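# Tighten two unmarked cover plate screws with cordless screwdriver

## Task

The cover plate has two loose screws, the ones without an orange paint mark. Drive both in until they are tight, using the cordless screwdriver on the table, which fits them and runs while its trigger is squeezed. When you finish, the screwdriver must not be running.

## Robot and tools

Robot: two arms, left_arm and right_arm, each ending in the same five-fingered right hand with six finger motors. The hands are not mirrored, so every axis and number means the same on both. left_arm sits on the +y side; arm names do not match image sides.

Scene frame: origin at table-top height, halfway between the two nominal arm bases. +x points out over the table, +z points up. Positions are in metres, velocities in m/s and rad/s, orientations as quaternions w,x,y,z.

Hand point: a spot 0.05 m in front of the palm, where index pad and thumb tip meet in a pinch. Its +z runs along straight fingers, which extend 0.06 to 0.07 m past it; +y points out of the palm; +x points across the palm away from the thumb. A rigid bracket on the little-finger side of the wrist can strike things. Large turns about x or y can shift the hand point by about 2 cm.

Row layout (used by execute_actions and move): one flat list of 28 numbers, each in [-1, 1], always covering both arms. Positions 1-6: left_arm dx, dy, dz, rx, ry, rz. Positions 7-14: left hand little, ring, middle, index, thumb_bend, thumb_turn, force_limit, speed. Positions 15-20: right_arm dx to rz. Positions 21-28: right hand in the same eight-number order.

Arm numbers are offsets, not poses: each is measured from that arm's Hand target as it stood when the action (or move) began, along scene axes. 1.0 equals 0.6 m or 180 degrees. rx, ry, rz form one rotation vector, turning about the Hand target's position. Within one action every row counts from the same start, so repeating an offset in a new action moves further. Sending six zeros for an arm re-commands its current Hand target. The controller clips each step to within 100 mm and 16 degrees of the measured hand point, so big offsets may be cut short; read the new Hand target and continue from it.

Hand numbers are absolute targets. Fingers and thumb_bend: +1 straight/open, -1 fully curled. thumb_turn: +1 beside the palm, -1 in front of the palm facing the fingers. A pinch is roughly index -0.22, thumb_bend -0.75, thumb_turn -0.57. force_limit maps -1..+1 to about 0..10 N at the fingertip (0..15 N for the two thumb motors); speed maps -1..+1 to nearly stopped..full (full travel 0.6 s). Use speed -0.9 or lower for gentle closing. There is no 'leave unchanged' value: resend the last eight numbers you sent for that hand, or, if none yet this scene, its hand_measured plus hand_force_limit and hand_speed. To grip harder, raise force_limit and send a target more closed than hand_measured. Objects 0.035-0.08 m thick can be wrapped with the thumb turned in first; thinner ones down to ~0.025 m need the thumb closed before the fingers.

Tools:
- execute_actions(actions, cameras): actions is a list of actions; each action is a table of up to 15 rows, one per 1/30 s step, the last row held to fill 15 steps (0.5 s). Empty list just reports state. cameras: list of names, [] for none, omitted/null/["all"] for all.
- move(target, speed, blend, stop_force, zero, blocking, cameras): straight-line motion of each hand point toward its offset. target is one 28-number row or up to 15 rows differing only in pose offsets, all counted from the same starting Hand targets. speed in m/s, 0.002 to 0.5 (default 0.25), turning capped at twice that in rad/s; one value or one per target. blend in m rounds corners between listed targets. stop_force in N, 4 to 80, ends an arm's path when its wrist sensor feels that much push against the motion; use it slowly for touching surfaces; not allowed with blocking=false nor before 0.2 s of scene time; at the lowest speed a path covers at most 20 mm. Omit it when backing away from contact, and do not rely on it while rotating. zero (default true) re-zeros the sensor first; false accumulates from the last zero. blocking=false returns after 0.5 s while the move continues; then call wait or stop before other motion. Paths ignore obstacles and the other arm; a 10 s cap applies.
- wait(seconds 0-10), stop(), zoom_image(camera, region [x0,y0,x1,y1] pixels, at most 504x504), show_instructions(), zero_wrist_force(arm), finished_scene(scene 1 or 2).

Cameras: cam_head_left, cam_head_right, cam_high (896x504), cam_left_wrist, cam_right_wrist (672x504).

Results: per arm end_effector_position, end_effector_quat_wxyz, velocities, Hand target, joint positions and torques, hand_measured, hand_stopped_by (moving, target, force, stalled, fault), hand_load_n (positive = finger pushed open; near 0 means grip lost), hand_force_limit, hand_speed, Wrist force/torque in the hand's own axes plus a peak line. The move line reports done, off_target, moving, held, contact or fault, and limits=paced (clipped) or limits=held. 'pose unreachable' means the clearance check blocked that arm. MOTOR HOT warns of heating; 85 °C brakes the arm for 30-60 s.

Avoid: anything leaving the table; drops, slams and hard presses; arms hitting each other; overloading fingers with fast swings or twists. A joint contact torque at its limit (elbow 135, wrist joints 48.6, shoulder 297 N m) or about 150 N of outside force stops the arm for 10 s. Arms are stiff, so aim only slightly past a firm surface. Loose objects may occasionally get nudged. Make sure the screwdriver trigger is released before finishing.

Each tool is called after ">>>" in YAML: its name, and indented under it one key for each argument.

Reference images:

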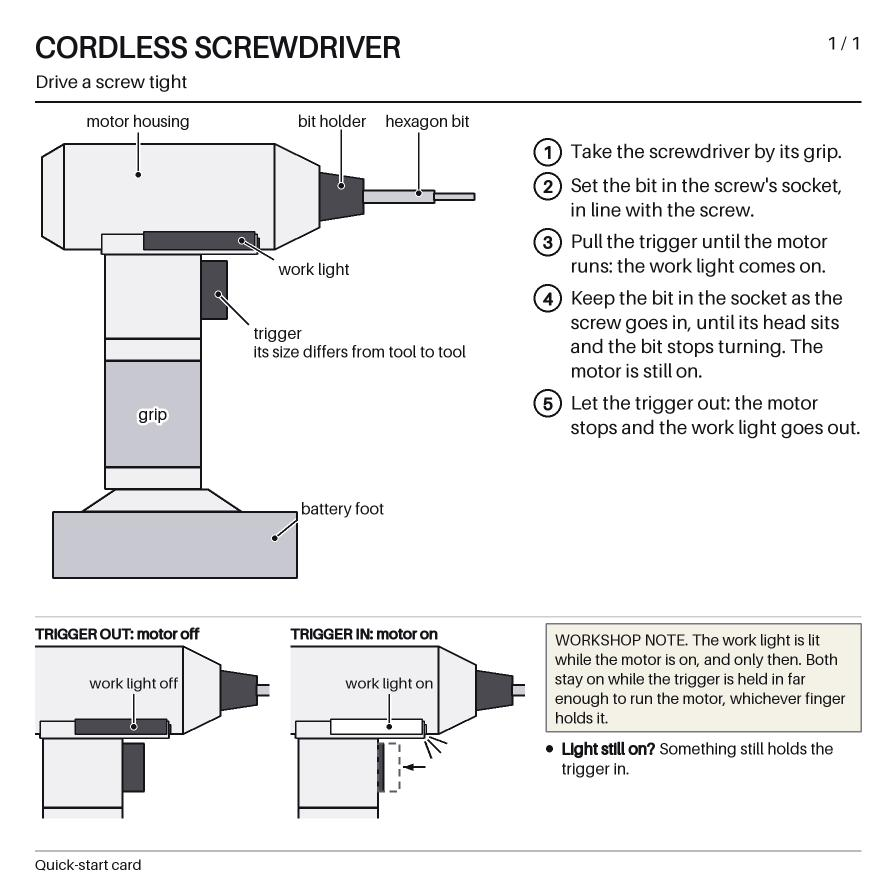

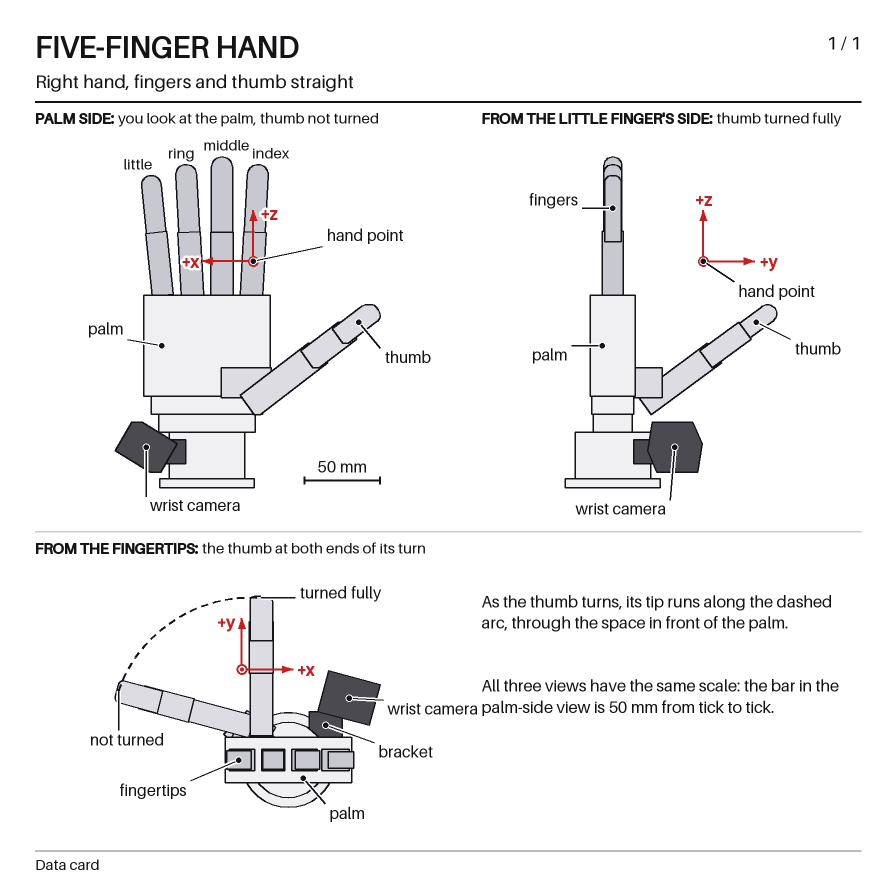

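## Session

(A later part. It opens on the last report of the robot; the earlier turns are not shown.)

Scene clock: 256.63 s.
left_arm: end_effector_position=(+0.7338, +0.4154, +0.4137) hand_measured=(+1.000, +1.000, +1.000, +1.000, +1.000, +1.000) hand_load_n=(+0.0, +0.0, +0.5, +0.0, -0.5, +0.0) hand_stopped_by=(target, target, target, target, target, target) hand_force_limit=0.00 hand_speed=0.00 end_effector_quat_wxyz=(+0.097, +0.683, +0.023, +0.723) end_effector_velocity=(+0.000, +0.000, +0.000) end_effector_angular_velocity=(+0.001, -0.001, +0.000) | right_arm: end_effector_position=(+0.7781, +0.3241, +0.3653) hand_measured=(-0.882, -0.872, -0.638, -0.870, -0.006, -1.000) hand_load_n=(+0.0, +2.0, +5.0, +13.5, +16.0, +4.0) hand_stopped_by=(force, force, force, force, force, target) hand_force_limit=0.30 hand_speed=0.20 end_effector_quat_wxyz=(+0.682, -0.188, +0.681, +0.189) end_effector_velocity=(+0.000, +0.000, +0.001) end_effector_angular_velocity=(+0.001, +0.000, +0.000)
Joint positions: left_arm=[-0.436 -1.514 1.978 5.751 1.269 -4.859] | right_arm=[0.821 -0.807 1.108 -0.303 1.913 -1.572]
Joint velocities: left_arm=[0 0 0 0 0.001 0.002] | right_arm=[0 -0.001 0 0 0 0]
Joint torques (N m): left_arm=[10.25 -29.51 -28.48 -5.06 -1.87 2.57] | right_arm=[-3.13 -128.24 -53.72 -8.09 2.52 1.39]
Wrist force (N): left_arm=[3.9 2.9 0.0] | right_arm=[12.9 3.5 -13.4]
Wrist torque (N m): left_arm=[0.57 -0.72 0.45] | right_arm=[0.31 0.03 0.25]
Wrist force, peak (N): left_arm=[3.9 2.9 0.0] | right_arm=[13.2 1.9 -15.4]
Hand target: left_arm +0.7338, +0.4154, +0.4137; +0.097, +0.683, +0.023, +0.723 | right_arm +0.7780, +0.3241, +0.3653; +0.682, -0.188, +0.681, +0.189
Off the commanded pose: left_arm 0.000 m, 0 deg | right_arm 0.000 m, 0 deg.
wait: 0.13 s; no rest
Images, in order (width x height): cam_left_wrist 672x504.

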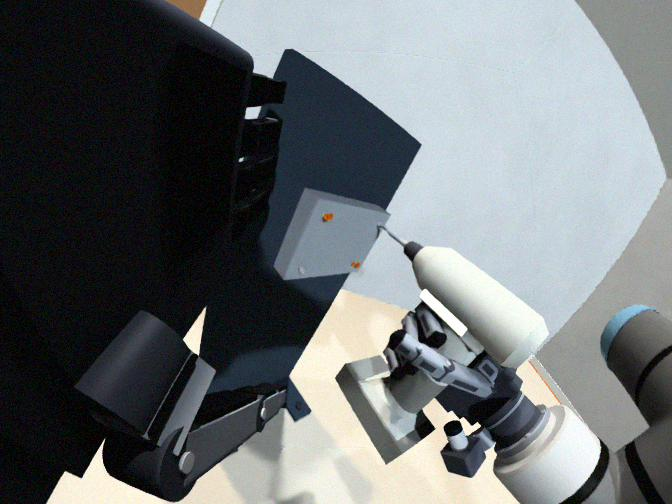

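>>> move:
  target: [0,0,0,0,0,0,1,1,1,1,1,1,0,0.0,0,0,-0.0012,0,0,0,-0.98,-0.98,-0.98,-0.9,-0.98,-1,0.3,0.2]
  speed: 0.002
  cameras: []

>>> wait:
  seconds: 0.2
  cameras: []

>>> wait:
  seconds: 0.2
  cameras: ["cam_left_wrist"]

>>> zoom_image:
  camera: "cam_left_wrist"
  region: [370, 212, 410, 252]

Scene clock: 257.90 s.
left_arm: end_effector_position=(+0.7338, +0.4154, +0.4137) hand_measured=(+1.000, +1.000, +1.000, +1.000, +1.000, +1.000) hand_load_n=(+0.0, +0.0, +0.0, +0.0, +0.0, +0.0) hand_stopped_by=(target, target, target, target, target, target) hand_force_limit=0.00 hand_speed=0.00 end_effector_quat_wxyz=(+0.097, +0.683, +0.023, +0.723) end_effector_velocity=(+0.000, +0.000, -0.001) end_effector_angular_velocity=(+0.000, +0.001, +0.000) | right_arm: end_effector_position=(+0.7780, +0.3242, +0.3647) hand_measured=(-0.882, -0.872, -0.638, -0.870, -0.006, -1.000) hand_load_n=(+0.0, +2.5, +5.5, +13.5, +16.0, +3.0) hand_stopped_by=(force, force, force, force, force, target) hand_force_limit=0.30 hand_speed=0.20 end_effector_quat_wxyz=(+0.682, -0.188, +0.681, +0.189) end_effector_velocity=(+0.000, +0.000, +0.000) end_effector_angular_velocity=(+0.001, -0.001, +0.000)
Joint positions: left_arm=[-0.436 -1.514 1.978 5.751 1.269 -4.859] | right_arm=[0.822 -0.806 1.108 -0.304 1.913 -1.572]
Joint velocities: left_arm=[-0.001 0.001 0 0 -0.001 0] | right_arm=[0 0 0 -0.001 0 0]
Joint torques (N m): left_arm=[7.11 -29.04 -30.13 -4.57 -0.95 2.78] | right_arm=[-4.37 -110.93 -48.53 -7.31 2.45 1.42]
Wrist force (N): left_arm=[3.5 2.8 0.3] | right_arm=[9.8 1.5 -10.5]
Wrist torque (N m): left_arm=[0.53 -0.67 0.43] | right_arm=[0.26 -0.10 0.14]
Wrist force, peak (N): left_arm=[4.2 3.1 0.1] | right_arm=[12.8 3.0 -15.2]
Hand target: left_arm +0.7338, +0.4154, +0.4137; +0.097, +0.683, +0.023, +0.723 | right_arm +0.7780, +0.3242, +0.3646; +0.682, -0.188, +0.681, +0.189
Off the commanded pose: left_arm 0.000 m, 0 deg | right_arm 0.000 m, 0 deg.
move: done
No camera images: "cameras" was empty.

Scene clock: 258.10 s.
left_arm: end_effector_position=(+0.7338, +0.4154, +0.4137) hand_measured=(+1.000, +1.000, +1.000, +1.000, +1.000, +1.000) hand_load_n=(+0.0, +0.0, +0.0, +0.0, +0.0, +0.0) hand_stopped_by=(target, target, target, target, target, target) hand_force_limit=0.00 hand_speed=0.00 end_effector_quat_wxyz=(+0.097, +0.683, +0.023, +0.723) end_effector_velocity=(+0.000, +0.000, +0.000) end_effector_angular_velocity=(-0.001, +0.000, +0.001) | right_arm: end_effector_position=(+0.7780, +0.3242, +0.3646) hand_measured=(-0.882, -0.872, -0.638, -0.870, -0.006, -1.000) hand_load_n=(+0.0, +3.0, +5.5, +13.5, +16.0, +3.0) hand_stopped_by=(force, force, force, force, force, target) hand_force_limit=0.30 hand_speed=0.20 end_effector_quat_wxyz=(+0.682, -0.188, +0.681, +0.189) end_effector_velocity=(+0.000, +0.000, -0.003) end_effector_angular_velocity=(-0.002, +0.002, +0.000)
Joint positions: left_arm=[-0.436 -1.514 1.978 5.751 1.269 -4.859] | right_arm=[0.822 -0.806 1.108 -0.304 1.913 -1.572]
Joint velocities: left_arm=[0 0 0 0 0 -0.001] | right_arm=[0 0.002 0 0.001 0 0]
Joint torques (N m): left_arm=[6.24 -28.31 -27.78 -4.85 -1.09 2.68] | right_arm=[-4.26 -113.74 -48.89 -5.49 2.39 1.28]
Wrist force (N): left_arm=[3.8 3.2 0.1] | right_arm=[9.9 1.1 -10.9]
Wrist torque (N m): left_arm=[0.60 -0.71 0.47] | right_arm=[0.30 -0.12 0.16]
Wrist force, peak (N): left_arm=[4.2 3.1 0.1] | right_arm=[9.9 1.1 -10.9]
Hand target: left_arm +0.7338, +0.4154, +0.4137; +0.097, +0.683, +0.023, +0.723 | right_arm +0.7780, +0.3242, +0.3646; +0.682, -0.188, +0.681, +0.189
Off the commanded pose: left_arm 0.000 m, 0 deg | right_arm 0.000 m, 0 deg.
wait: 0.20 s; at rest by 0.17 s
No camera images: "cameras" was empty.

Scene clock: 258.30 s.
left_arm: end_effector_position=(+0.7338, +0.4154, +0.4137) hand_measured=(+1.000, +1.000, +1.000, +1.000, +1.000, +1.000) hand_load_n=(+0.0, +0.0, +0.0, +0.0, +0.0, +0.0) hand_stopped_by=(target, target, target, target, target, target) hand_force_limit=0.00 hand_speed=0.00 end_effector_quat_wxyz=(+0.097, +0.683, +0.023, +0.723) end_effector_velocity=(+0.000, +0.001, +0.001) end_effector_angular_velocity=(-0.001, -0.001, +0.001) | right_arm: end_effector_position=(+0.7780, +0.3242, +0.3646) hand_measured=(-0.882, -0.872, -0.638, -0.870, -0.006, -1.000) hand_load_n=(+0.0, +3.0, +5.5, +13.5, +16.0, +3.5) hand_stopped_by=(force, force, force, force, force, target) hand_force_limit=0.30 hand_speed=0.20 end_effector_quat_wxyz=(+0.682, -0.188, +0.681, +0.189) end_effector_velocity=(+0.000, +0.000, +0.001) end_effector_angular_velocity=(+0.001, -0.001, +0.000)
Joint positions: left_arm=[-0.436 -1.514 1.978 5.751 1.269 -4.859] | right_arm=[0.822 -0.806 1.108 -0.304 1.913 -1.572]
Joint velocities: left_arm=[0.001 -0.001 0 0 0 0] | right_arm=[0 0 0 -0.001 0 0]
Joint torques (N m): left_arm=[7.46 -28.88 -29.19 -4.54 -1.1 2.51] | right_arm=[-5.3 -113.72 -49.52 -3.94 2.41 1.29]
Wrist force (N): left_arm=[3.5 2.8 -0.3] | right_arm=[9.9 1.1 -11.1]
Wrist torque (N m): left_arm=[0.57 -0.64 0.43] | right_arm=[0.30 -0.09 0.15]
Wrist force, peak (N): left_arm=[4.0 3.0 0.2] | right_arm=[9.9 1.1 -11.1]
Hand target: left_arm +0.7338, +0.4154, +0.4137; +0.097, +0.683, +0.023, +0.723 | right_arm +0.7780, +0.3242, +0.3646; +0.682, -0.188, +0.681, +0.189
Off the commanded pose: left_arm 0.000 m, 0 deg | right_arm 0.000 m, 0 deg.
wait: 0.20 s; at rest by 0.17 s
Images, in order (width x height): cam_left_wrist 672x504.

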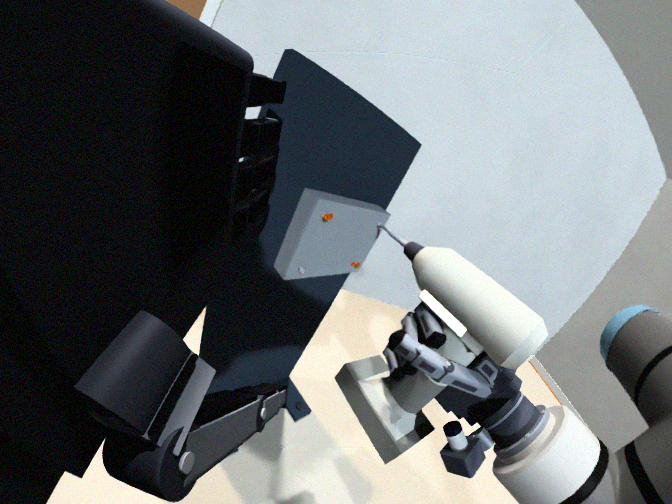

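Scaled by 12.600 from the camera's 672x504 image, which has a finer 960x720 frame.

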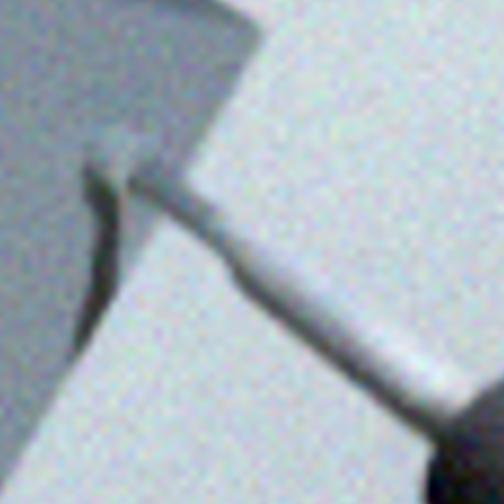

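>>> execute_actions:
  actions: []
  cameras: ["cam_left_wrist"]

>>> zoom_image:
  camera: "cam_left_wrist"
  region: [370, 212, 410, 252]

Scene clock: 259.10 s.
left_arm: end_effector_position=(+0.7338, +0.4154, +0.4137) hand_measured=(+1.000, +1.000, +1.000, +1.000, +1.000, +1.000) hand_load_n=(+0.0, +0.0, +0.0, +0.0, +0.0, +0.0) hand_stopped_by=(target, target, target, target, target, target) hand_force_limit=0.00 hand_speed=0.00 end_effector_quat_wxyz=(+0.097, +0.683, +0.023, +0.723) end_effector_velocity=(+0.000, +0.000, +0.000) end_effector_angular_velocity=(+0.000, +0.000, +0.001) | right_arm: end_effector_position=(+0.7780, +0.3242, +0.3646) hand_measured=(-0.882, -0.872, -0.638, -0.870, -0.006, -1.000) hand_load_n=(+0.5, +2.5, +5.5, +13.5, +16.0, +3.0) hand_stopped_by=(force, force, force, force, force, target) hand_force_limit=0.30 hand_speed=0.20 end_effector_quat_wxyz=(+0.682, -0.188, +0.681, +0.189) end_effector_velocity=(+0.000, +0.000, +0.001) end_effector_angular_velocity=(+0.000, -0.001, +0.000)
Joint positions: left_arm=[-0.436 -1.514 1.978 5.751 1.269 -4.859] | right_arm=[0.822 -0.806 1.108 -0.304 1.913 -1.572]
Joint velocities: left_arm=[0 0 0 0 -0.001 0.001] | right_arm=[0 -0.001 0 0 0 0]
Joint torques (N m): left_arm=[7.78 -30.59 -29.5 -4.9 -1.3 2.3] | right_arm=[-6.69 -118.65 -51.12 -4.34 1.84 1.16]
Wrist force (N): left_arm=[3.8 2.8 0.0] | right_arm=[10.2 0.9 -11.3]
Wrist torque (N m): left_arm=[0.54 -0.70 0.44] | right_arm=[0.29 -0.05 0.15]
Wrist force, peak (N): left_arm=[4.1 3.3 0.0] | right_arm=[10.5 1.0 -11.5]
Hand target: left_arm +0.7338, +0.4154, +0.4137; +0.097, +0.683, +0.023, +0.723 | right_arm +0.7780, +0.3242, +0.3646; +0.682, -0.188, +0.681, +0.189
Off the commanded pose: left_arm 0.000 m, 0 deg | right_arm 0.000 m, 0 deg.
Images, in order (width x height): cam_left_wrist 672x504.

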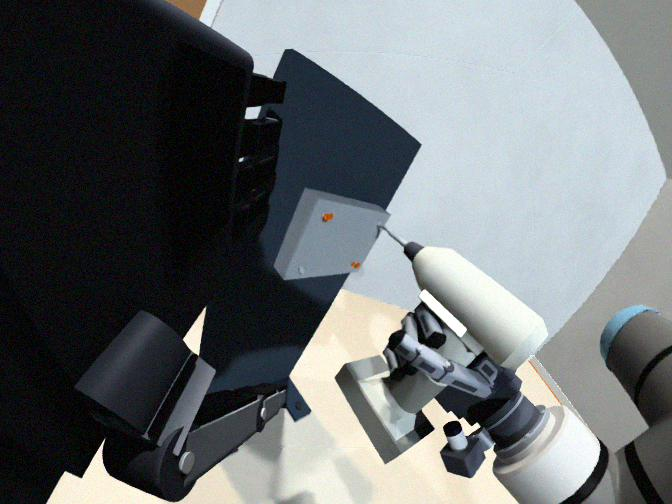

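Scaled by 12.600 from the camera's 672x504 image, which has a finer 960x720 frame.

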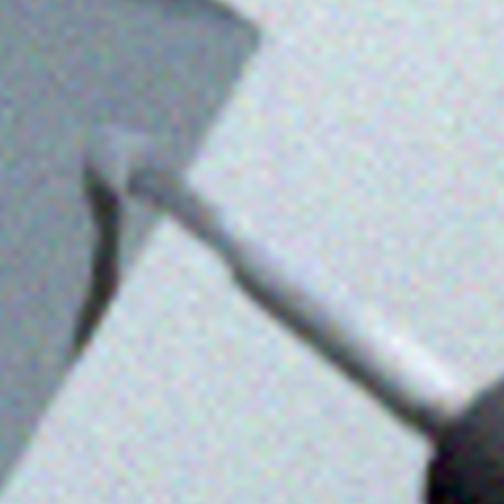

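>>> move:
  target:
    - [0,0,0,0,0,0,1,1,1,1,1,1,0,0.0,-0.00026,0.00043,-0.0008,0,0,0,-0.98,-0.98,-0.98,-0.9,-0.98,-1,0.3,0.2]
    - [0,0,0,0,0,0,1,1,1,1,1,1,0,0.0,0.00544,0.00383,-0.0015,0,0,0,-0.98,-0.98,-0.98,-0.9,-0.98,-1,0.3,0.2]
  speed: 0.002
  stop_force: 8
  cameras: ["cam_left_wrist"]

>>> zoom_image:
  camera: "cam_left_wrist"
  region: [370, 212, 410, 252]

Scene clock: 260.97 s.
left_arm: end_effector_position=(+0.7338, +0.4154, +0.4137) hand_measured=(+1.000, +1.000, +1.000, +1.000, +1.000, +1.000) hand_load_n=(+0.0, +0.0, +0.0, +0.0, +0.0, +0.0) hand_stopped_by=(target, target, target, target, target, target) hand_force_limit=0.00 hand_speed=0.00 end_effector_quat_wxyz=(+0.097, +0.683, +0.023, +0.723) end_effector_velocity=(+0.000, +0.001, +0.000) end_effector_angular_velocity=(+0.000, +0.001, +0.001) | right_arm: end_effector_position=(+0.7783, +0.3249, +0.3640) hand_measured=(-0.882, -0.872, -0.638, -0.870, -0.006, -1.000) hand_load_n=(+0.5, +3.0, +4.5, +12.0, +16.5, +2.5) hand_stopped_by=(force, force, force, force, force, target) hand_force_limit=0.30 hand_speed=0.20 end_effector_quat_wxyz=(+0.682, -0.188, +0.681, +0.189) end_effector_velocity=(+0.000, +0.000, -0.001) end_effector_angular_velocity=(-0.001, +0.001, +0.000)
Joint positions: left_arm=[-0.436 -1.514 1.978 5.751 1.269 -4.859] | right_arm=[0.822 -0.805 1.106 -0.304 1.913 -1.572]
Joint velocities: left_arm=[0.001 0.001 0 0 0 0] | right_arm=[0 0.001 0 0 0 0]
Joint torques (N m): left_arm=[5.87 -32.5 -28.31 -4.78 -0.92 2.42] | right_arm=[-7.56 -117.38 -53.19 -6.94 2.88 1.22]
Wrist force (N): left_arm=[4.0 3.2 -0.1] | right_arm=[11.7 3.4 -17.7]
Wrist torque (N m): left_arm=[0.63 -0.73 0.47] | right_arm=[0.52 -0.20 0.20]
Wrist force, peak (N): left_arm=[4.1 3.2 0.1] | right_arm=[12.7 1.9 -25.4]
Hand target: left_arm +0.7338, +0.4154, +0.4137; +0.097, +0.683, +0.023, +0.723 | right_arm +0.7783, +0.3249, +0.3640; +0.682, -0.188, +0.681, +0.189
Off the commanded pose: left_arm 0.000 m, 0 deg | right_arm 0.003 m, 0 deg.
move: contact (right_arm); path passed 1 of 2 targets
Images, in order (width x height): cam_left_wrist 672x504.

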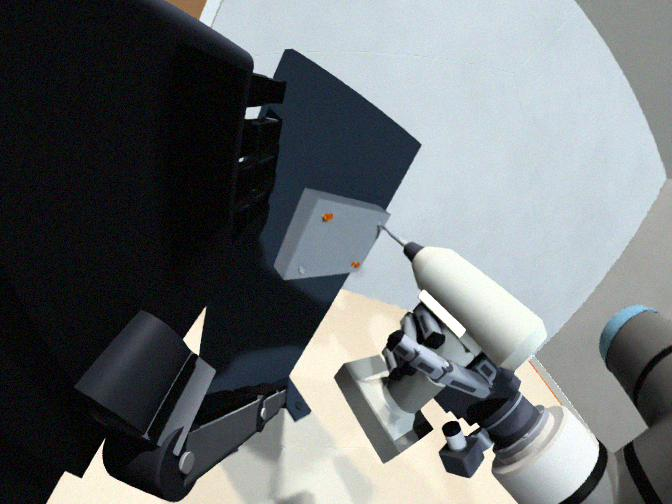

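Scaled by 12.600 from the camera's 672x504 image, which has a finer 960x720 frame.

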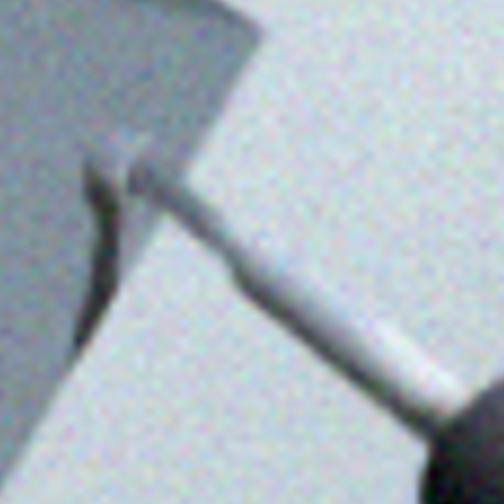

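>>> move:
  target: [0.143,0.086,0,0,0,0,-1,-1,-1,-1,1,1,0,0.0,-0.0086,-0.0052,0.001,0,0,0,-0.98,-0.98,-0.98,0.1,-0.98,-1,0.6,0]
  speed: 0.08
  cameras: ["cam_left_wrist","cam_head_left"]

Scene clock: 264.07 s.
left_arm: end_effector_position=(+0.8198, +0.4674, +0.4134) hand_measured=(-1.000, -1.000, -1.000, -1.018, +1.000, +1.000) hand_load_n=(+0.0, +0.0, +0.0, -14.5, +0.0, +0.0) hand_stopped_by=(target, target, target, stalled, target, target) hand_force_limit=0.00 hand_speed=0.00 end_effector_quat_wxyz=(+0.097, +0.683, +0.023, +0.723) end_effector_velocity=(-0.001, -0.002, +0.001) end_effector_angular_velocity=(-0.002, -0.002, +0.000) | right_arm: end_effector_position=(+0.7731, +0.3217, +0.3646) hand_measured=(-0.882, -0.872, -0.638, +0.100, -0.006, -1.000) hand_load_n=(+2.0, +5.5, +6.5, +0.0, +14.0, +3.0) hand_stopped_by=(force, force, force, target, force, target) hand_force_limit=0.60 hand_speed=0.00 end_effector_quat_wxyz=(+0.682, -0.188, +0.681, +0.189) end_effector_velocity=(+0.000, +0.000, -0.001) end_effector_angular_velocity=(+0.000, +0.000, +0.000)
Joint positions: left_arm=[-0.306 -1.379 1.824 5.773 1.398 -4.868] | right_arm=[0.824 -0.814 1.122 -0.31 1.915 -1.572]
Joint velocities: left_arm=[-0.004 -0.002 0.003 -0.003 -0.003 -0.001] | right_arm=[0 0 0 0 0 0]
Joint torques (N m): left_arm=[-78.51 -55.04 -62.43 -17.99 14.57 -4.47] | right_arm=[12.41 -113.9 -51.12 -5.51 1.9 0.27]
Wrist force (N): left_arm=[15.2 -63.4 -76.0] | right_arm=[7.5 -0.8 -1.7]
Wrist torque (N m): left_arm=[2.76 -0.92 1.13] | right_arm=[-0.20 -0.12 0.06]
Wrist force, peak (N): left_arm=[18.2 -49.9 -95.0] | right_arm=[12.2 1.4 -23.0]
Hand target: left_arm +0.8197, +0.4670, +0.4135; +0.097, +0.683, +0.023, +0.723 | right_arm +0.7732, +0.3218, +0.3646; +0.682, -0.188, +0.681, +0.189
Off the commanded pose: left_arm 0.001 m, 0 deg | right_arm 0.000 m, 0 deg.
move: done
Images, in order (width x height): cam_head_left 896x504, cam_left_wrist 672x504.

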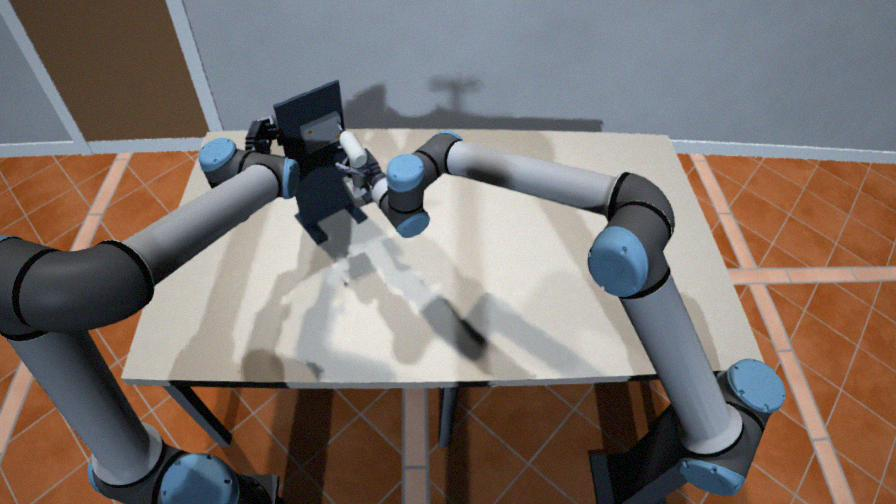

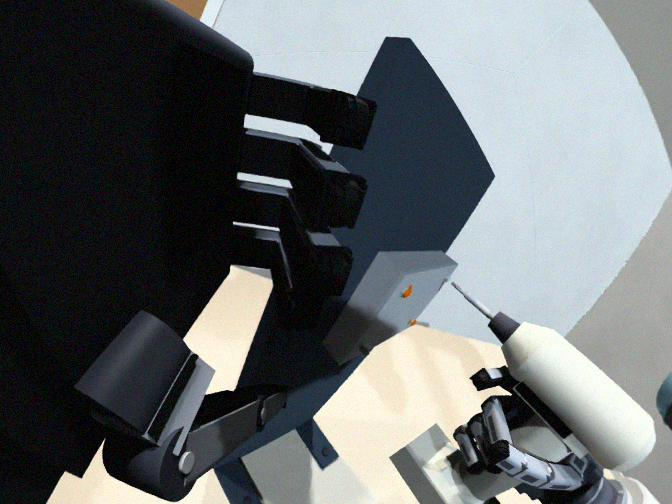

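>>> move:
  target: [-0.06,-0.036,0,0,0,0,-1,-1,-1,-1,1,1,0,0.0,0,0,0,0,0,0,-0.98,-0.98,-0.98,0.1,-0.98,-1,0.6,0]
  speed: 0.08
  cameras: ["cam_left_wrist","cam_head_left"]

>>> zoom_image:
  camera: "cam_left_wrist"
  region: [250, 160, 550, 385]

Scene clock: 265.07 s.
left_arm: end_effector_position=(+0.7836, +0.4453, +0.4136) hand_measured=(-1.000, -1.000, -1.000, -1.016, +1.000, +1.000) hand_load_n=(+0.0, +0.0, +0.0, +0.0, +0.0, +0.0) hand_stopped_by=(target, target, target, stalled, target, target) hand_force_limit=0.00 hand_speed=0.00 end_effector_quat_wxyz=(+0.097, +0.683, +0.023, +0.723) end_effector_velocity=(+0.002, +0.000, +0.001) end_effector_angular_velocity=(-0.001, -0.002, -0.001) | right_arm: end_effector_position=(+0.7732, +0.3218, +0.3646) hand_measured=(-0.882, -0.872, -0.638, +0.100, -0.006, -1.000) hand_load_n=(+1.5, +5.5, +6.5, +0.0, +14.5, +3.5) hand_stopped_by=(force, force, force, target, force, target) hand_force_limit=0.60 hand_speed=0.00 end_effector_quat_wxyz=(+0.682, -0.188, +0.681, +0.189) end_effector_velocity=(+0.000, +0.000, +0.000) end_effector_angular_velocity=(+0.000, +0.000, +0.000)
Joint positions: left_arm=[-0.357 -1.436 1.892 5.761 1.348 -4.864] | right_arm=[0.824 -0.814 1.122 -0.31 1.915 -1.572]
Joint velocities: left_arm=[0.002 0.002 -0.004 0 0.003 -0.001] | right_arm=[0 0 0 -0.001 0 0]
Joint torques (N m): left_arm=[7.61 -30.83 -55.34 -1.74 1.89 2.75] | right_arm=[4.49 -106.34 -52.29 -1.85 0.15 -0.88]
Wrist force (N): left_arm=[3.1 -0.3 0.0] | right_arm=[7.5 -1.4 -1.5]
Wrist torque (N m): left_arm=[0.09 -0.57 0.34] | right_arm=[-0.30 -0.12 0.04]
Wrist force, peak (N): left_arm=[15.1 -69.7 -75.5] | right_arm=[7.7 -1.3 -1.7]
Hand target: left_arm +0.7837, +0.4454, +0.4136; +0.097, +0.683, +0.023, +0.723 | right_arm +0.7732, +0.3218, +0.3646; +0.682, -0.188, +0.681, +0.189
Off the commanded pose: left_arm 0.000 m, 0 deg | right_arm 0.000 m, 0 deg.
move: done
Images, in order (width x height): cam_head_left 896x504, cam_left_wrist 672x504.

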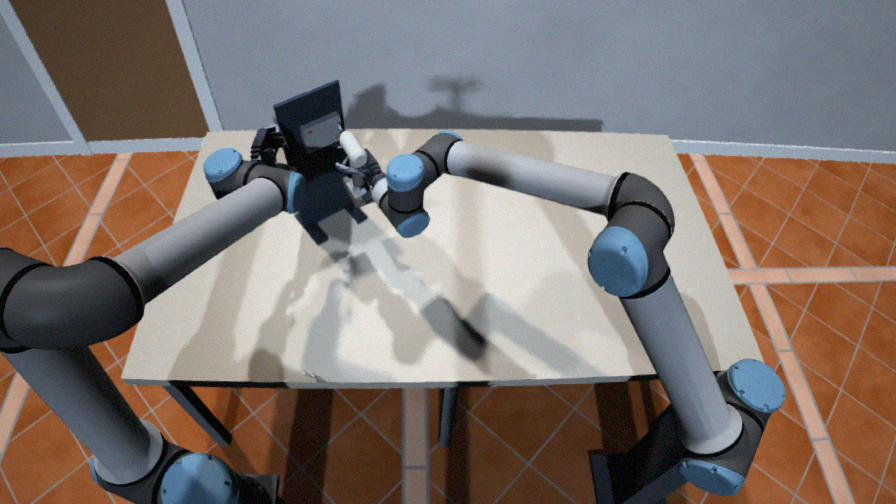

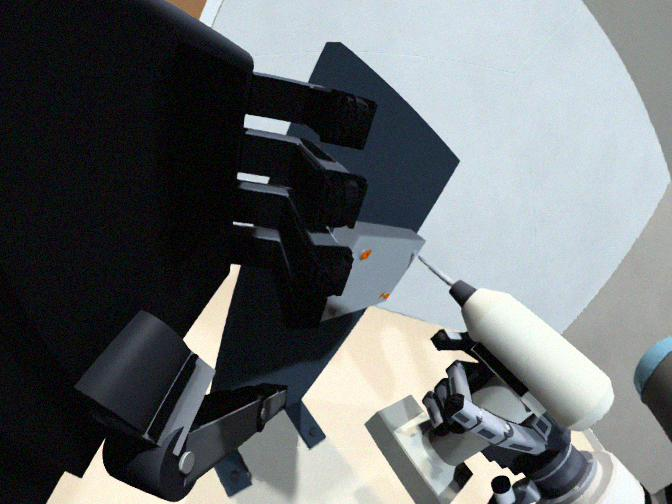

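Scaled by 1.680 from the camera's 672x504 image, which has a finer 960x720 frame.

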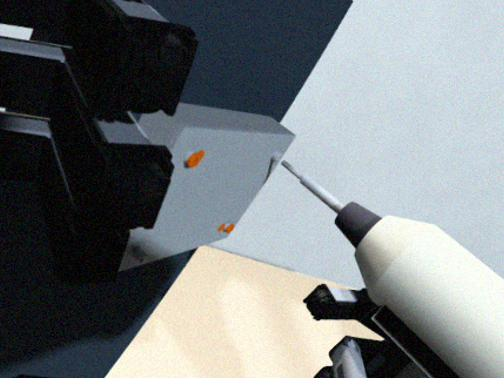

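>>> move:
  target: [-0.083,-0.05,0,0,0,0,1,1,1,1,1,1,0,0.0,0,0,0,0,0,0,-0.98,-0.98,-0.98,0.1,-0.98,-1,0.6,0]
  speed: 0.08
  cameras: ["cam_left_wrist"]

>>> zoom_image:
  camera: "cam_left_wrist"
  region: [370, 212, 410, 252]

Scene clock: 266.80 s.
left_arm: end_effector_position=(+0.7338, +0.4154, +0.4138) hand_measured=(+1.000, +1.000, +1.000, +1.000, +1.000, +1.000) hand_load_n=(+0.0, +0.0, +0.0, +0.0, +0.0, +0.0) hand_stopped_by=(target, target, target, target, target, target) hand_force_limit=0.00 hand_speed=0.00 end_effector_quat_wxyz=(+0.097, +0.683, +0.023, +0.723) end_effector_velocity=(+0.001, +0.001, -0.001) end_effector_angular_velocity=(+0.000, +0.001, +0.001) | right_arm: end_effector_position=(+0.7732, +0.3218, +0.3646) hand_measured=(-0.882, -0.872, -0.638, +0.100, -0.006, -1.000) hand_load_n=(+2.0, +5.5, +6.0, +0.0, +14.5, +3.0) hand_stopped_by=(force, force, force, target, force, target) hand_force_limit=0.60 hand_speed=0.00 end_effector_quat_wxyz=(+0.682, -0.188, +0.681, +0.189) end_effector_velocity=(+0.000, +0.000, +0.001) end_effector_angular_velocity=(+0.001, +0.000, +0.000)
Joint positions: left_arm=[-0.436 -1.514 1.978 5.75 1.269 -4.859] | right_arm=[0.824 -0.814 1.122 -0.31 1.915 -1.572]
Joint velocities: left_arm=[0.001 0.001 0 -0.001 0 0] | right_arm=[0 0 0 0 0 0]
Joint torques (N m): left_arm=[7.89 -23.49 -52.61 0.68 0.21 -1.33] | right_arm=[-9.14 -106.36 -48.6 -2.05 0.13 -1.03]
Wrist force (N): left_arm=[3.1 -0.2 -0.2] | right_arm=[7.5 -1.1 -1.8]
Wrist torque (N m): left_arm=[0.12 -0.59 0.31] | right_arm=[-0.24 -0.12 0.05]
Wrist force, peak (N): left_arm=[3.3 -0.9 0.9] | right_arm=[7.8 -1.6 -1.3]
Hand target: left_arm +0.7338, +0.4154, +0.4137; +0.097, +0.683, +0.023, +0.723 | right_arm +0.7732, +0.3218, +0.3646; +0.682, -0.188, +0.681, +0.189
Off the commanded pose: left_arm 0.000 m, 0 deg | right_arm 0.000 m, 0 deg.
move: done
Images, in order (width x height): cam_left_wrist 672x504.

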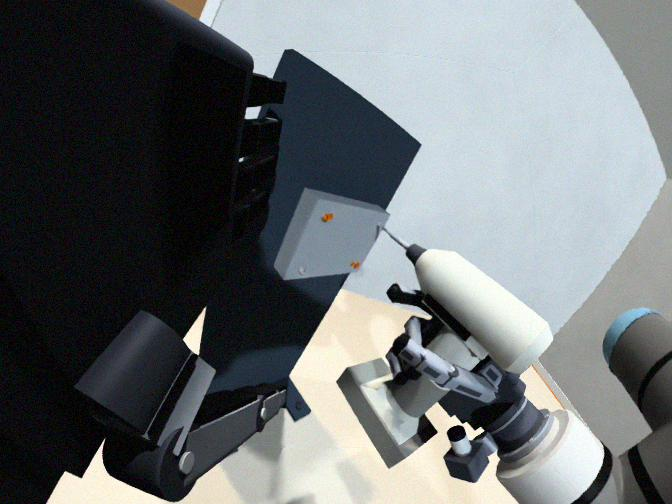

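Scaled by 12.600 from the camera's 672x504 image, which has a finer 960x720 frame.

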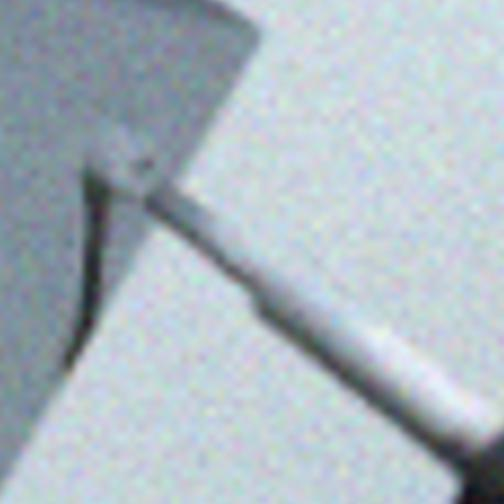

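>>> move:
  target: [0,0,0,0,0,0,1,1,1,1,1,1,0,0.0,0.0033,0.0012,0.0017,0,0,0,-0.98,-0.98,-0.98,0.1,-0.98,-1,0.6,0]
  speed: 0.01
  cameras: []

>>> move:
  target: [0,0,0,0,0,0,1,1,1,1,1,1,0,0.0,0.0064,0.0039,-0.0007,0,0,0,-0.98,-0.98,-0.98,0.1,-0.98,-1,0.6,0]
  speed: 0.003
  stop_force: 5
  cameras: ["cam_left_wrist"]

>>> zoom_image:
  camera: "cam_left_wrist"
  region: [370, 212, 410, 252]

Scene clock: 268.90 s.
left_arm: end_effector_position=(+0.7338, +0.4154, +0.4137) hand_measured=(+1.000, +1.000, +1.000, +1.000, +1.000, +1.000) hand_load_n=(+0.0, +0.0, +0.0, +0.0, +0.0, +0.0) hand_stopped_by=(target, target, target, target, target, target) hand_force_limit=0.00 hand_speed=0.00 end_effector_quat_wxyz=(+0.097, +0.683, +0.023, +0.723) end_effector_velocity=(+0.000, +0.000, +0.000) end_effector_angular_velocity=(-0.001, +0.000, +0.000) | right_arm: end_effector_position=(+0.7752, +0.3225, +0.3657) hand_measured=(-0.882, -0.872, -0.638, +0.100, -0.006, -1.000) hand_load_n=(+1.5, +5.5, +6.5, +0.0, +14.0, +3.0) hand_stopped_by=(force, force, force, target, force, target) hand_force_limit=0.60 hand_speed=0.00 end_effector_quat_wxyz=(+0.682, -0.188, +0.681, +0.189) end_effector_velocity=(+0.000, +0.000, +0.000) end_effector_angular_velocity=(+0.000, -0.001, +0.000)
Joint positions: left_arm=[-0.436 -1.514 1.978 5.751 1.269 -4.859] | right_arm=[0.823 -0.812 1.116 -0.306 1.914 -1.572]
Joint velocities: left_arm=[0 0 0 0 0 -0.001] | right_arm=[0 0 0 0 0 -0.001]
Joint torques (N m): left_arm=[7.02 -23.09 -46.36 -0.55 -1.09 -2.63] | right_arm=[-11.61 -113.59 -46.66 -2.42 -1.03 -0.69]
Wrist force (N): left_arm=[3.2 -0.6 0.2] | right_arm=[7.4 -1.1 -1.7]
Wrist torque (N m): left_arm=[0.03 -0.62 0.31] | right_arm=[-0.24 -0.10 0.04]
Wrist force, peak (N): left_arm=[3.5 -0.2 -0.2] | right_arm=[7.6 -1.3 -1.8]
Hand target: left_arm +0.7338, +0.4154, +0.4137; +0.097, +0.683, +0.023, +0.723 | right_arm +0.7752, +0.3225, +0.3656; +0.682, -0.188, +0.681, +0.189
Off the commanded pose: left_arm 0.000 m, 0 deg | right_arm 0.000 m, 0 deg.
move: done
No camera images: "cameras" was empty.

Scene clock: 270.53 s.
left_arm: end_effector_position=(+0.7338, +0.4154, +0.4137) hand_measured=(+1.000, +1.000, +1.000, +1.000, +1.000, +1.000) hand_load_n=(+0.0, +0.0, +0.0, +0.0, +0.0, +0.0) hand_stopped_by=(target, target, target, target, target, target) hand_force_limit=0.00 hand_speed=0.00 end_effector_quat_wxyz=(+0.097, +0.683, +0.023, +0.723) end_effector_velocity=(+0.000, +0.000, +0.001) end_effector_angular_velocity=(-0.002, +0.000, +0.000) | right_arm: end_effector_position=(+0.7767, +0.3234, +0.3655) hand_measured=(-0.882, -0.872, -0.638, +0.100, -0.006, -1.000) hand_load_n=(+2.0, +5.5, +6.5, +0.0, +14.5, +3.0) hand_stopped_by=(force, force, force, target, force, target) hand_force_limit=0.60 hand_speed=0.00 end_effector_quat_wxyz=(+0.682, -0.188, +0.681, +0.189) end_effector_velocity=(+0.000, +0.000, +0.001) end_effector_angular_velocity=(+0.001, +0.000, -0.001)
Joint positions: left_arm=[-0.436 -1.514 1.978 5.751 1.269 -4.859] | right_arm=[0.822 -0.809 1.112 -0.305 1.914 -1.572]
Joint velocities: left_arm=[0 -0.001 0 0 0 -0.002] | right_arm=[0 0 0 0 0 0]
Joint torques (N m): left_arm=[7.39 -23.05 -42.87 -1.1 -1.3 -3.04] | right_arm=[-3.97 -125.18 -43.72 -6.9 1.05 -0.38]
Wrist force (N): left_arm=[3.1 -0.2 -0.5] | right_arm=[8.0 -1.6 -5.1]
Wrist torque (N m): left_arm=[0.13 -0.58 0.31] | right_arm=[-0.19 -0.14 0.05]
Wrist force, peak (N): left_arm=[3.4 -0.2 -0.4] | right_arm=[8.7 -1.4 -9.6]
Hand target: left_arm +0.7338, +0.4154, +0.4137; +0.097, +0.683, +0.023, +0.723 | right_arm +0.7767, +0.3234, +0.3655; +0.682, -0.188, +0.681, +0.189
Off the commanded pose: left_arm 0.000 m, 0 deg | right_arm 0.003 m, 0 deg.
move: contact (right_arm)
Images, in order (width x height): cam_left_wrist 672x504.

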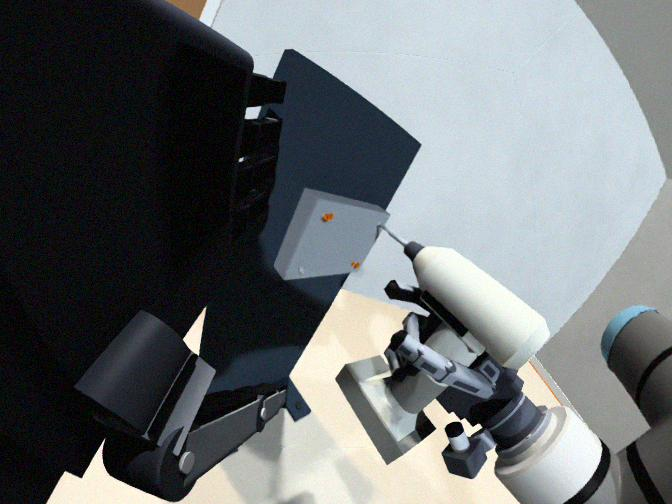

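Scaled by 12.600 from the camera's 672x504 image, which has a finer 960x720 frame.

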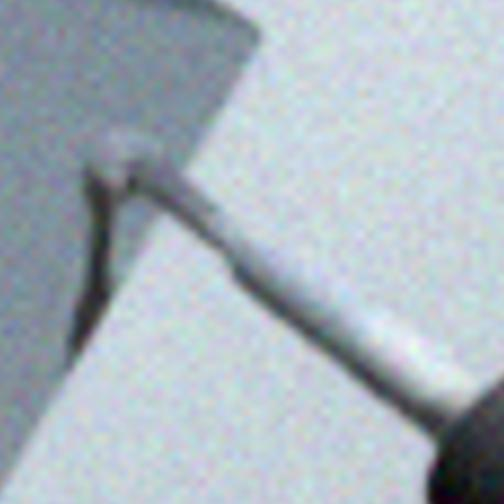

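>>> zoom_image:
  camera: "cam_left_wrist"
  region: [370, 214, 390, 234]

Scaled by 25.200 from the camera's 672x504 image, which has a finer 960x720 frame.

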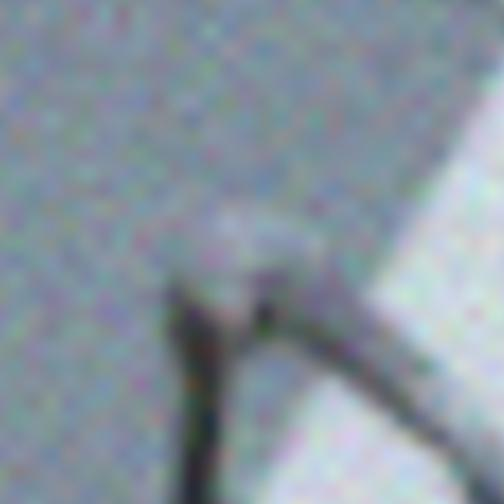

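>>> move:
  target: [0,0,0,0,0,0,1,1,1,1,1,1,0,0.0,0,0,0.0015,0,0,0,-0.98,-0.98,-0.98,0.1,-0.98,-1,0.6,0]
  speed: 0.003
  cameras: ["cam_left_wrist"]

>>> zoom_image:
  camera: "cam_left_wrist"
  region: [370, 212, 410, 252]

Scene clock: 271.67 s.
left_arm: end_effector_position=(+0.7338, +0.4154, +0.4137) hand_measured=(+1.000, +1.000, +1.000, +1.000, +1.000, +1.000) hand_load_n=(+0.0, +0.0, +0.0, +0.0, +0.0, +0.0) hand_stopped_by=(target, target, target, target, target, target) hand_force_limit=0.00 hand_speed=0.00 end_effector_quat_wxyz=(+0.097, +0.683, +0.023, +0.723) end_effector_velocity=(+0.000, +0.000, +0.001) end_effector_angular_velocity=(-0.001, -0.001, -0.001) | right_arm: end_effector_position=(+0.7767, +0.3234, +0.3664) hand_measured=(-0.882, -0.872, -0.638, +0.100, -0.006, -1.000) hand_load_n=(+2.0, +5.5, +6.5, +0.0, +14.5, +3.0) hand_stopped_by=(force, force, force, target, force, target) hand_force_limit=0.60 hand_speed=0.00 end_effector_quat_wxyz=(+0.682, -0.188, +0.681, +0.189) end_effector_velocity=(+0.000, +0.000, +0.002) end_effector_angular_velocity=(+0.002, -0.002, +0.000)
Joint positions: left_arm=[-0.436 -1.514 1.978 5.751 1.269 -4.859] | right_arm=[0.822 -0.81 1.111 -0.303 1.914 -1.572]
Joint velocities: left_arm=[0 -0.001 0 -0.001 0 0] | right_arm=[0 -0.001 0 -0.002 0 0]
Joint torques (N m): left_arm=[5.57 -21.26 -39.91 -1.92 -1.22 -2.62] | right_arm=[7.85 -123.54 -53.09 -2.14 1.08 -0.14]
Wrist force (N): left_arm=[3.3 -0.1 -0.1] | right_arm=[7.4 -1.5 -3.9]
Wrist torque (N m): left_arm=[0.12 -0.62 0.33] | right_arm=[-0.20 -0.10 0.03]
Wrist force, peak (N): left_arm=[3.5 -0.4 -0.3] | right_arm=[8.2 -0.7 -5.0]
Hand target: left_arm +0.7338, +0.4154, +0.4137; +0.097, +0.683, +0.023, +0.723 | right_arm +0.7767, +0.3234, +0.3664; +0.682, -0.188, +0.681, +0.189
Off the commanded pose: left_arm 0.000 m, 0 deg | right_arm 0.000 m, 0 deg.
move: done
Images, in order (width x height): cam_left_wrist 672x504.

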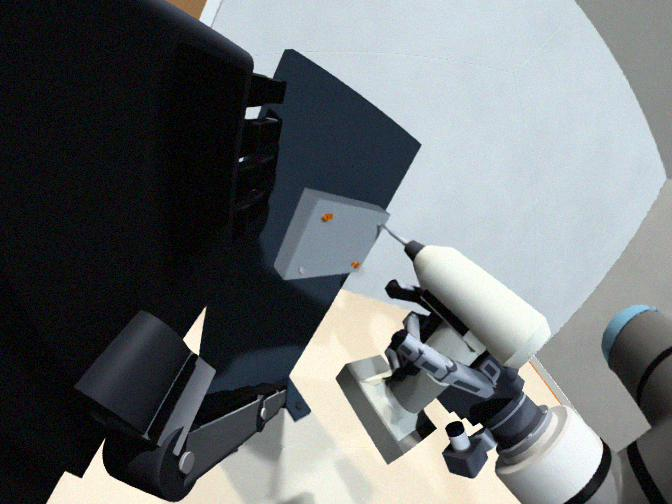

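Scaled by 12.600 from the camera's 672x504 image, which has a finer 960x720 frame.

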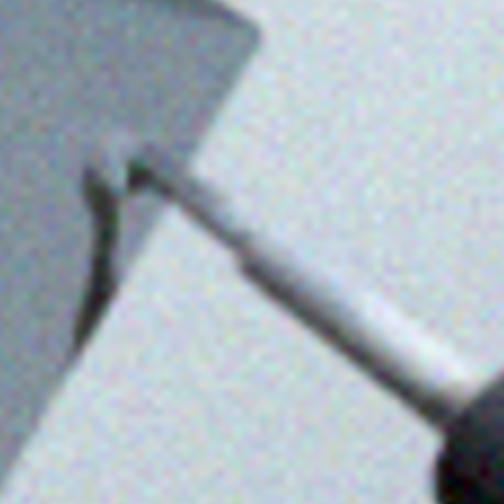

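>>> move:
  target: [0.052,-0.129,0.143,-0.0141,0.1003,0.1549,-1,-1,-1,-1,1,1,0,0.0,-0.0086,-0.0052,0.001,0,0,0,-0.98,-0.98,-0.98,0.1,-0.98,-1,0.6,0]
  speed: 0.1
  cameras: ["cam_left_wrist","cam_head_left"]

Scene clock: 276.60 s.
left_arm: end_effector_position=(+0.7649, +0.3376, +0.4988) hand_measured=(-1.000, -1.000, -1.000, -1.000, +1.000, +1.000) hand_load_n=(+0.0, +0.0, +0.0, +0.0, +0.0, +0.0) hand_stopped_by=(target, target, target, target, target, target) hand_force_limit=0.00 hand_speed=0.00 end_effector_quat_wxyz=(-0.061, +0.718, +0.198, +0.665) end_effector_velocity=(+0.000, +0.000, -0.002) end_effector_angular_velocity=(-0.001, +0.003, -0.004) | right_arm: end_effector_position=(+0.7715, +0.3203, +0.3670) hand_measured=(-0.882, -0.872, -0.638, +0.100, -0.006, -1.000) hand_load_n=(+2.0, +5.5, +6.5, +0.0, +14.5, +3.0) hand_stopped_by=(force, force, force, target, force, target) hand_force_limit=0.60 hand_speed=0.00 end_effector_quat_wxyz=(+0.682, -0.188, +0.681, +0.189) end_effector_velocity=(+0.000, +0.000, -0.001) end_effector_angular_velocity=(+0.000, +0.000, +0.000)
Joint positions: left_arm=[-0.709 -1.414 1.628 6.282 0.546 -5.072] | right_arm=[0.824 -0.819 1.127 -0.31 1.916 -1.572]
Joint velocities: left_arm=[0.001 0.001 0.003 0 0.005 -0.002] | right_arm=[0 0.001 0 -0.001 0 0]
Joint torques (N m): left_arm=[7.37 -66.52 -28.45 -3.19 1.95 3.66] | right_arm=[14.4 -120.6 -45.18 -6.21 2.11 -1.03]
Wrist force (N): left_arm=[2.7 0.1 -0.2] | right_arm=[7.2 -1.3 -1.7]
Wrist torque (N m): left_arm=[0.19 -0.53 0.31] | right_arm=[-0.27 -0.07 0.03]
Wrist force, peak (N): left_arm=[3.7 -0.2 -0.2] | right_arm=[7.6 -1.2 -4.7]
Hand target: left_arm +0.7647, +0.3376, +0.4993; -0.069, +0.759, +0.217, +0.610 | right_arm +0.7715, +0.3203, +0.3670; +0.682, -0.188, +0.681, +0.189
Off the commanded pose: left_arm 0.001 m, 8 deg | right_arm 0.000 m, 0 deg.
joint sent to its limit (left arm) — joint 4 (wrist 1), upper limit. The joint targets are off in orientation, not in position.
move: off_target (left_arm)
Images, in order (width x height): cam_head_left 896x504, cam_left_wrist 672x504.

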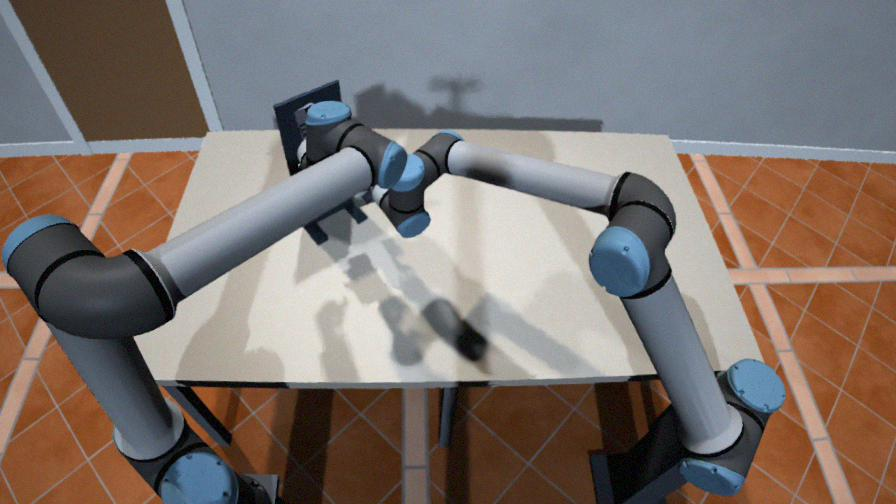

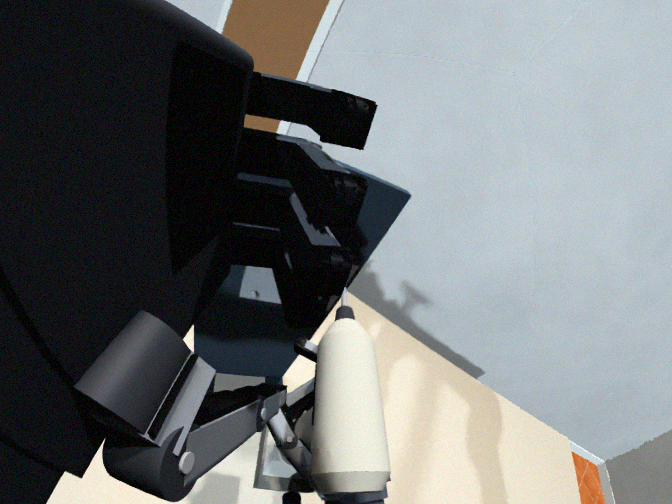

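>>> execute_actions:
  actions:
    - [[0,0,0,0,0,0,1,1,1,1,1,1,0,0.0,0,0,0,0,0,0,-0.98,-0.98,-0.98,0.1,-0.98,-1,0.6,0]]
    - [[0,0,0,0,0,0,1,1,1,1,1,1,0,0.0,0,0,0,0,0,0,-0.98,-0.98,-0.98,0.1,-0.98,-1,0.6,0]]
  cameras: ["cam_left_wrist"]

>>> zoom_image:
  camera: "cam_left_wrist"
  region: [230, 220, 390, 340]

Scene clock: 278.33 s.
left_arm: end_effector_position=(+0.7648, +0.3378, +0.4987) hand_measured=(+1.000, +1.000, +1.000, +1.000, +1.000, +1.000) hand_load_n=(+0.0, +0.0, +0.0, +0.0, +0.0, +0.0) hand_stopped_by=(target, target, target, target, target, target) hand_force_limit=0.00 hand_speed=0.00 end_effector_quat_wxyz=(-0.061, +0.718, +0.198, +0.665) end_effector_velocity=(+0.000, +0.000, +0.000) end_effector_angular_velocity=(+0.000, +0.000, +0.000) | right_arm: end_effector_position=(+0.7715, +0.3203, +0.3670) hand_measured=(-0.882, -0.872, -0.638, +0.100, -0.006, -1.000) hand_load_n=(+2.0, +5.5, +6.5, +0.0, +14.0, +3.0) hand_stopped_by=(force, force, force, target, force, target) hand_force_limit=0.60 hand_speed=0.00 end_effector_quat_wxyz=(+0.682, -0.188, +0.681, +0.189) end_effector_velocity=(+0.000, +0.000, +0.002) end_effector_angular_velocity=(+0.001, -0.001, +0.000)
Joint positions: left_arm=[-0.709 -1.414 1.628 6.282 0.546 -5.072] | right_arm=[0.824 -0.819 1.127 -0.31 1.916 -1.572]
Joint velocities: left_arm=[0 -0.001 0 0 0 0] | right_arm=[0 -0.002 0 0 0.001 0]
Joint torques (N m): left_arm=[4.91 -66.06 -31.93 -1.81 0.79 -3.09] | right_arm=[8.26 -109.91 -52 -1.79 0.48 -1.23]
Wrist force (N): left_arm=[3.1 0.2 -0.4] | right_arm=[7.3 -1.0 -1.9]
Wrist torque (N m): left_arm=[0.23 -0.59 0.32] | right_arm=[-0.22 -0.08 0.04]
Wrist force, peak (N): left_arm=[3.3 0.1 -0.2] | right_arm=[7.6 -1.0 -1.7]
Hand target: left_arm +0.7647, +0.3376, +0.4993; -0.069, +0.759, +0.217, +0.610 | right_arm +0.7715, +0.3203, +0.3670; +0.682, -0.188, +0.681, +0.189
Off the commanded pose: left_arm 0.001 m, 8 deg | right_arm 0.000 m, 0 deg.
joint sent to its limit (left arm) — joint 4 (wrist 1), upper limit. The joint targets are off in orientation, not in position.
Images, in order (width x height): cam_left_wrist 672x504.

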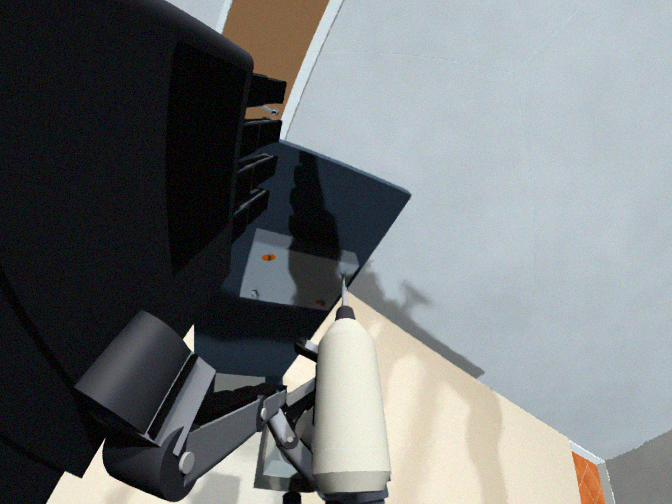

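Scaled by 3.150 from the camera's 672x504 image, which has a finer 960x720 frame.

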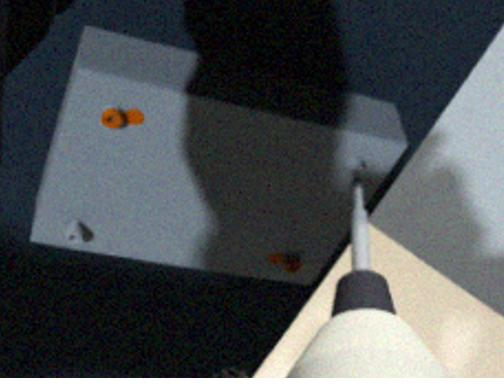

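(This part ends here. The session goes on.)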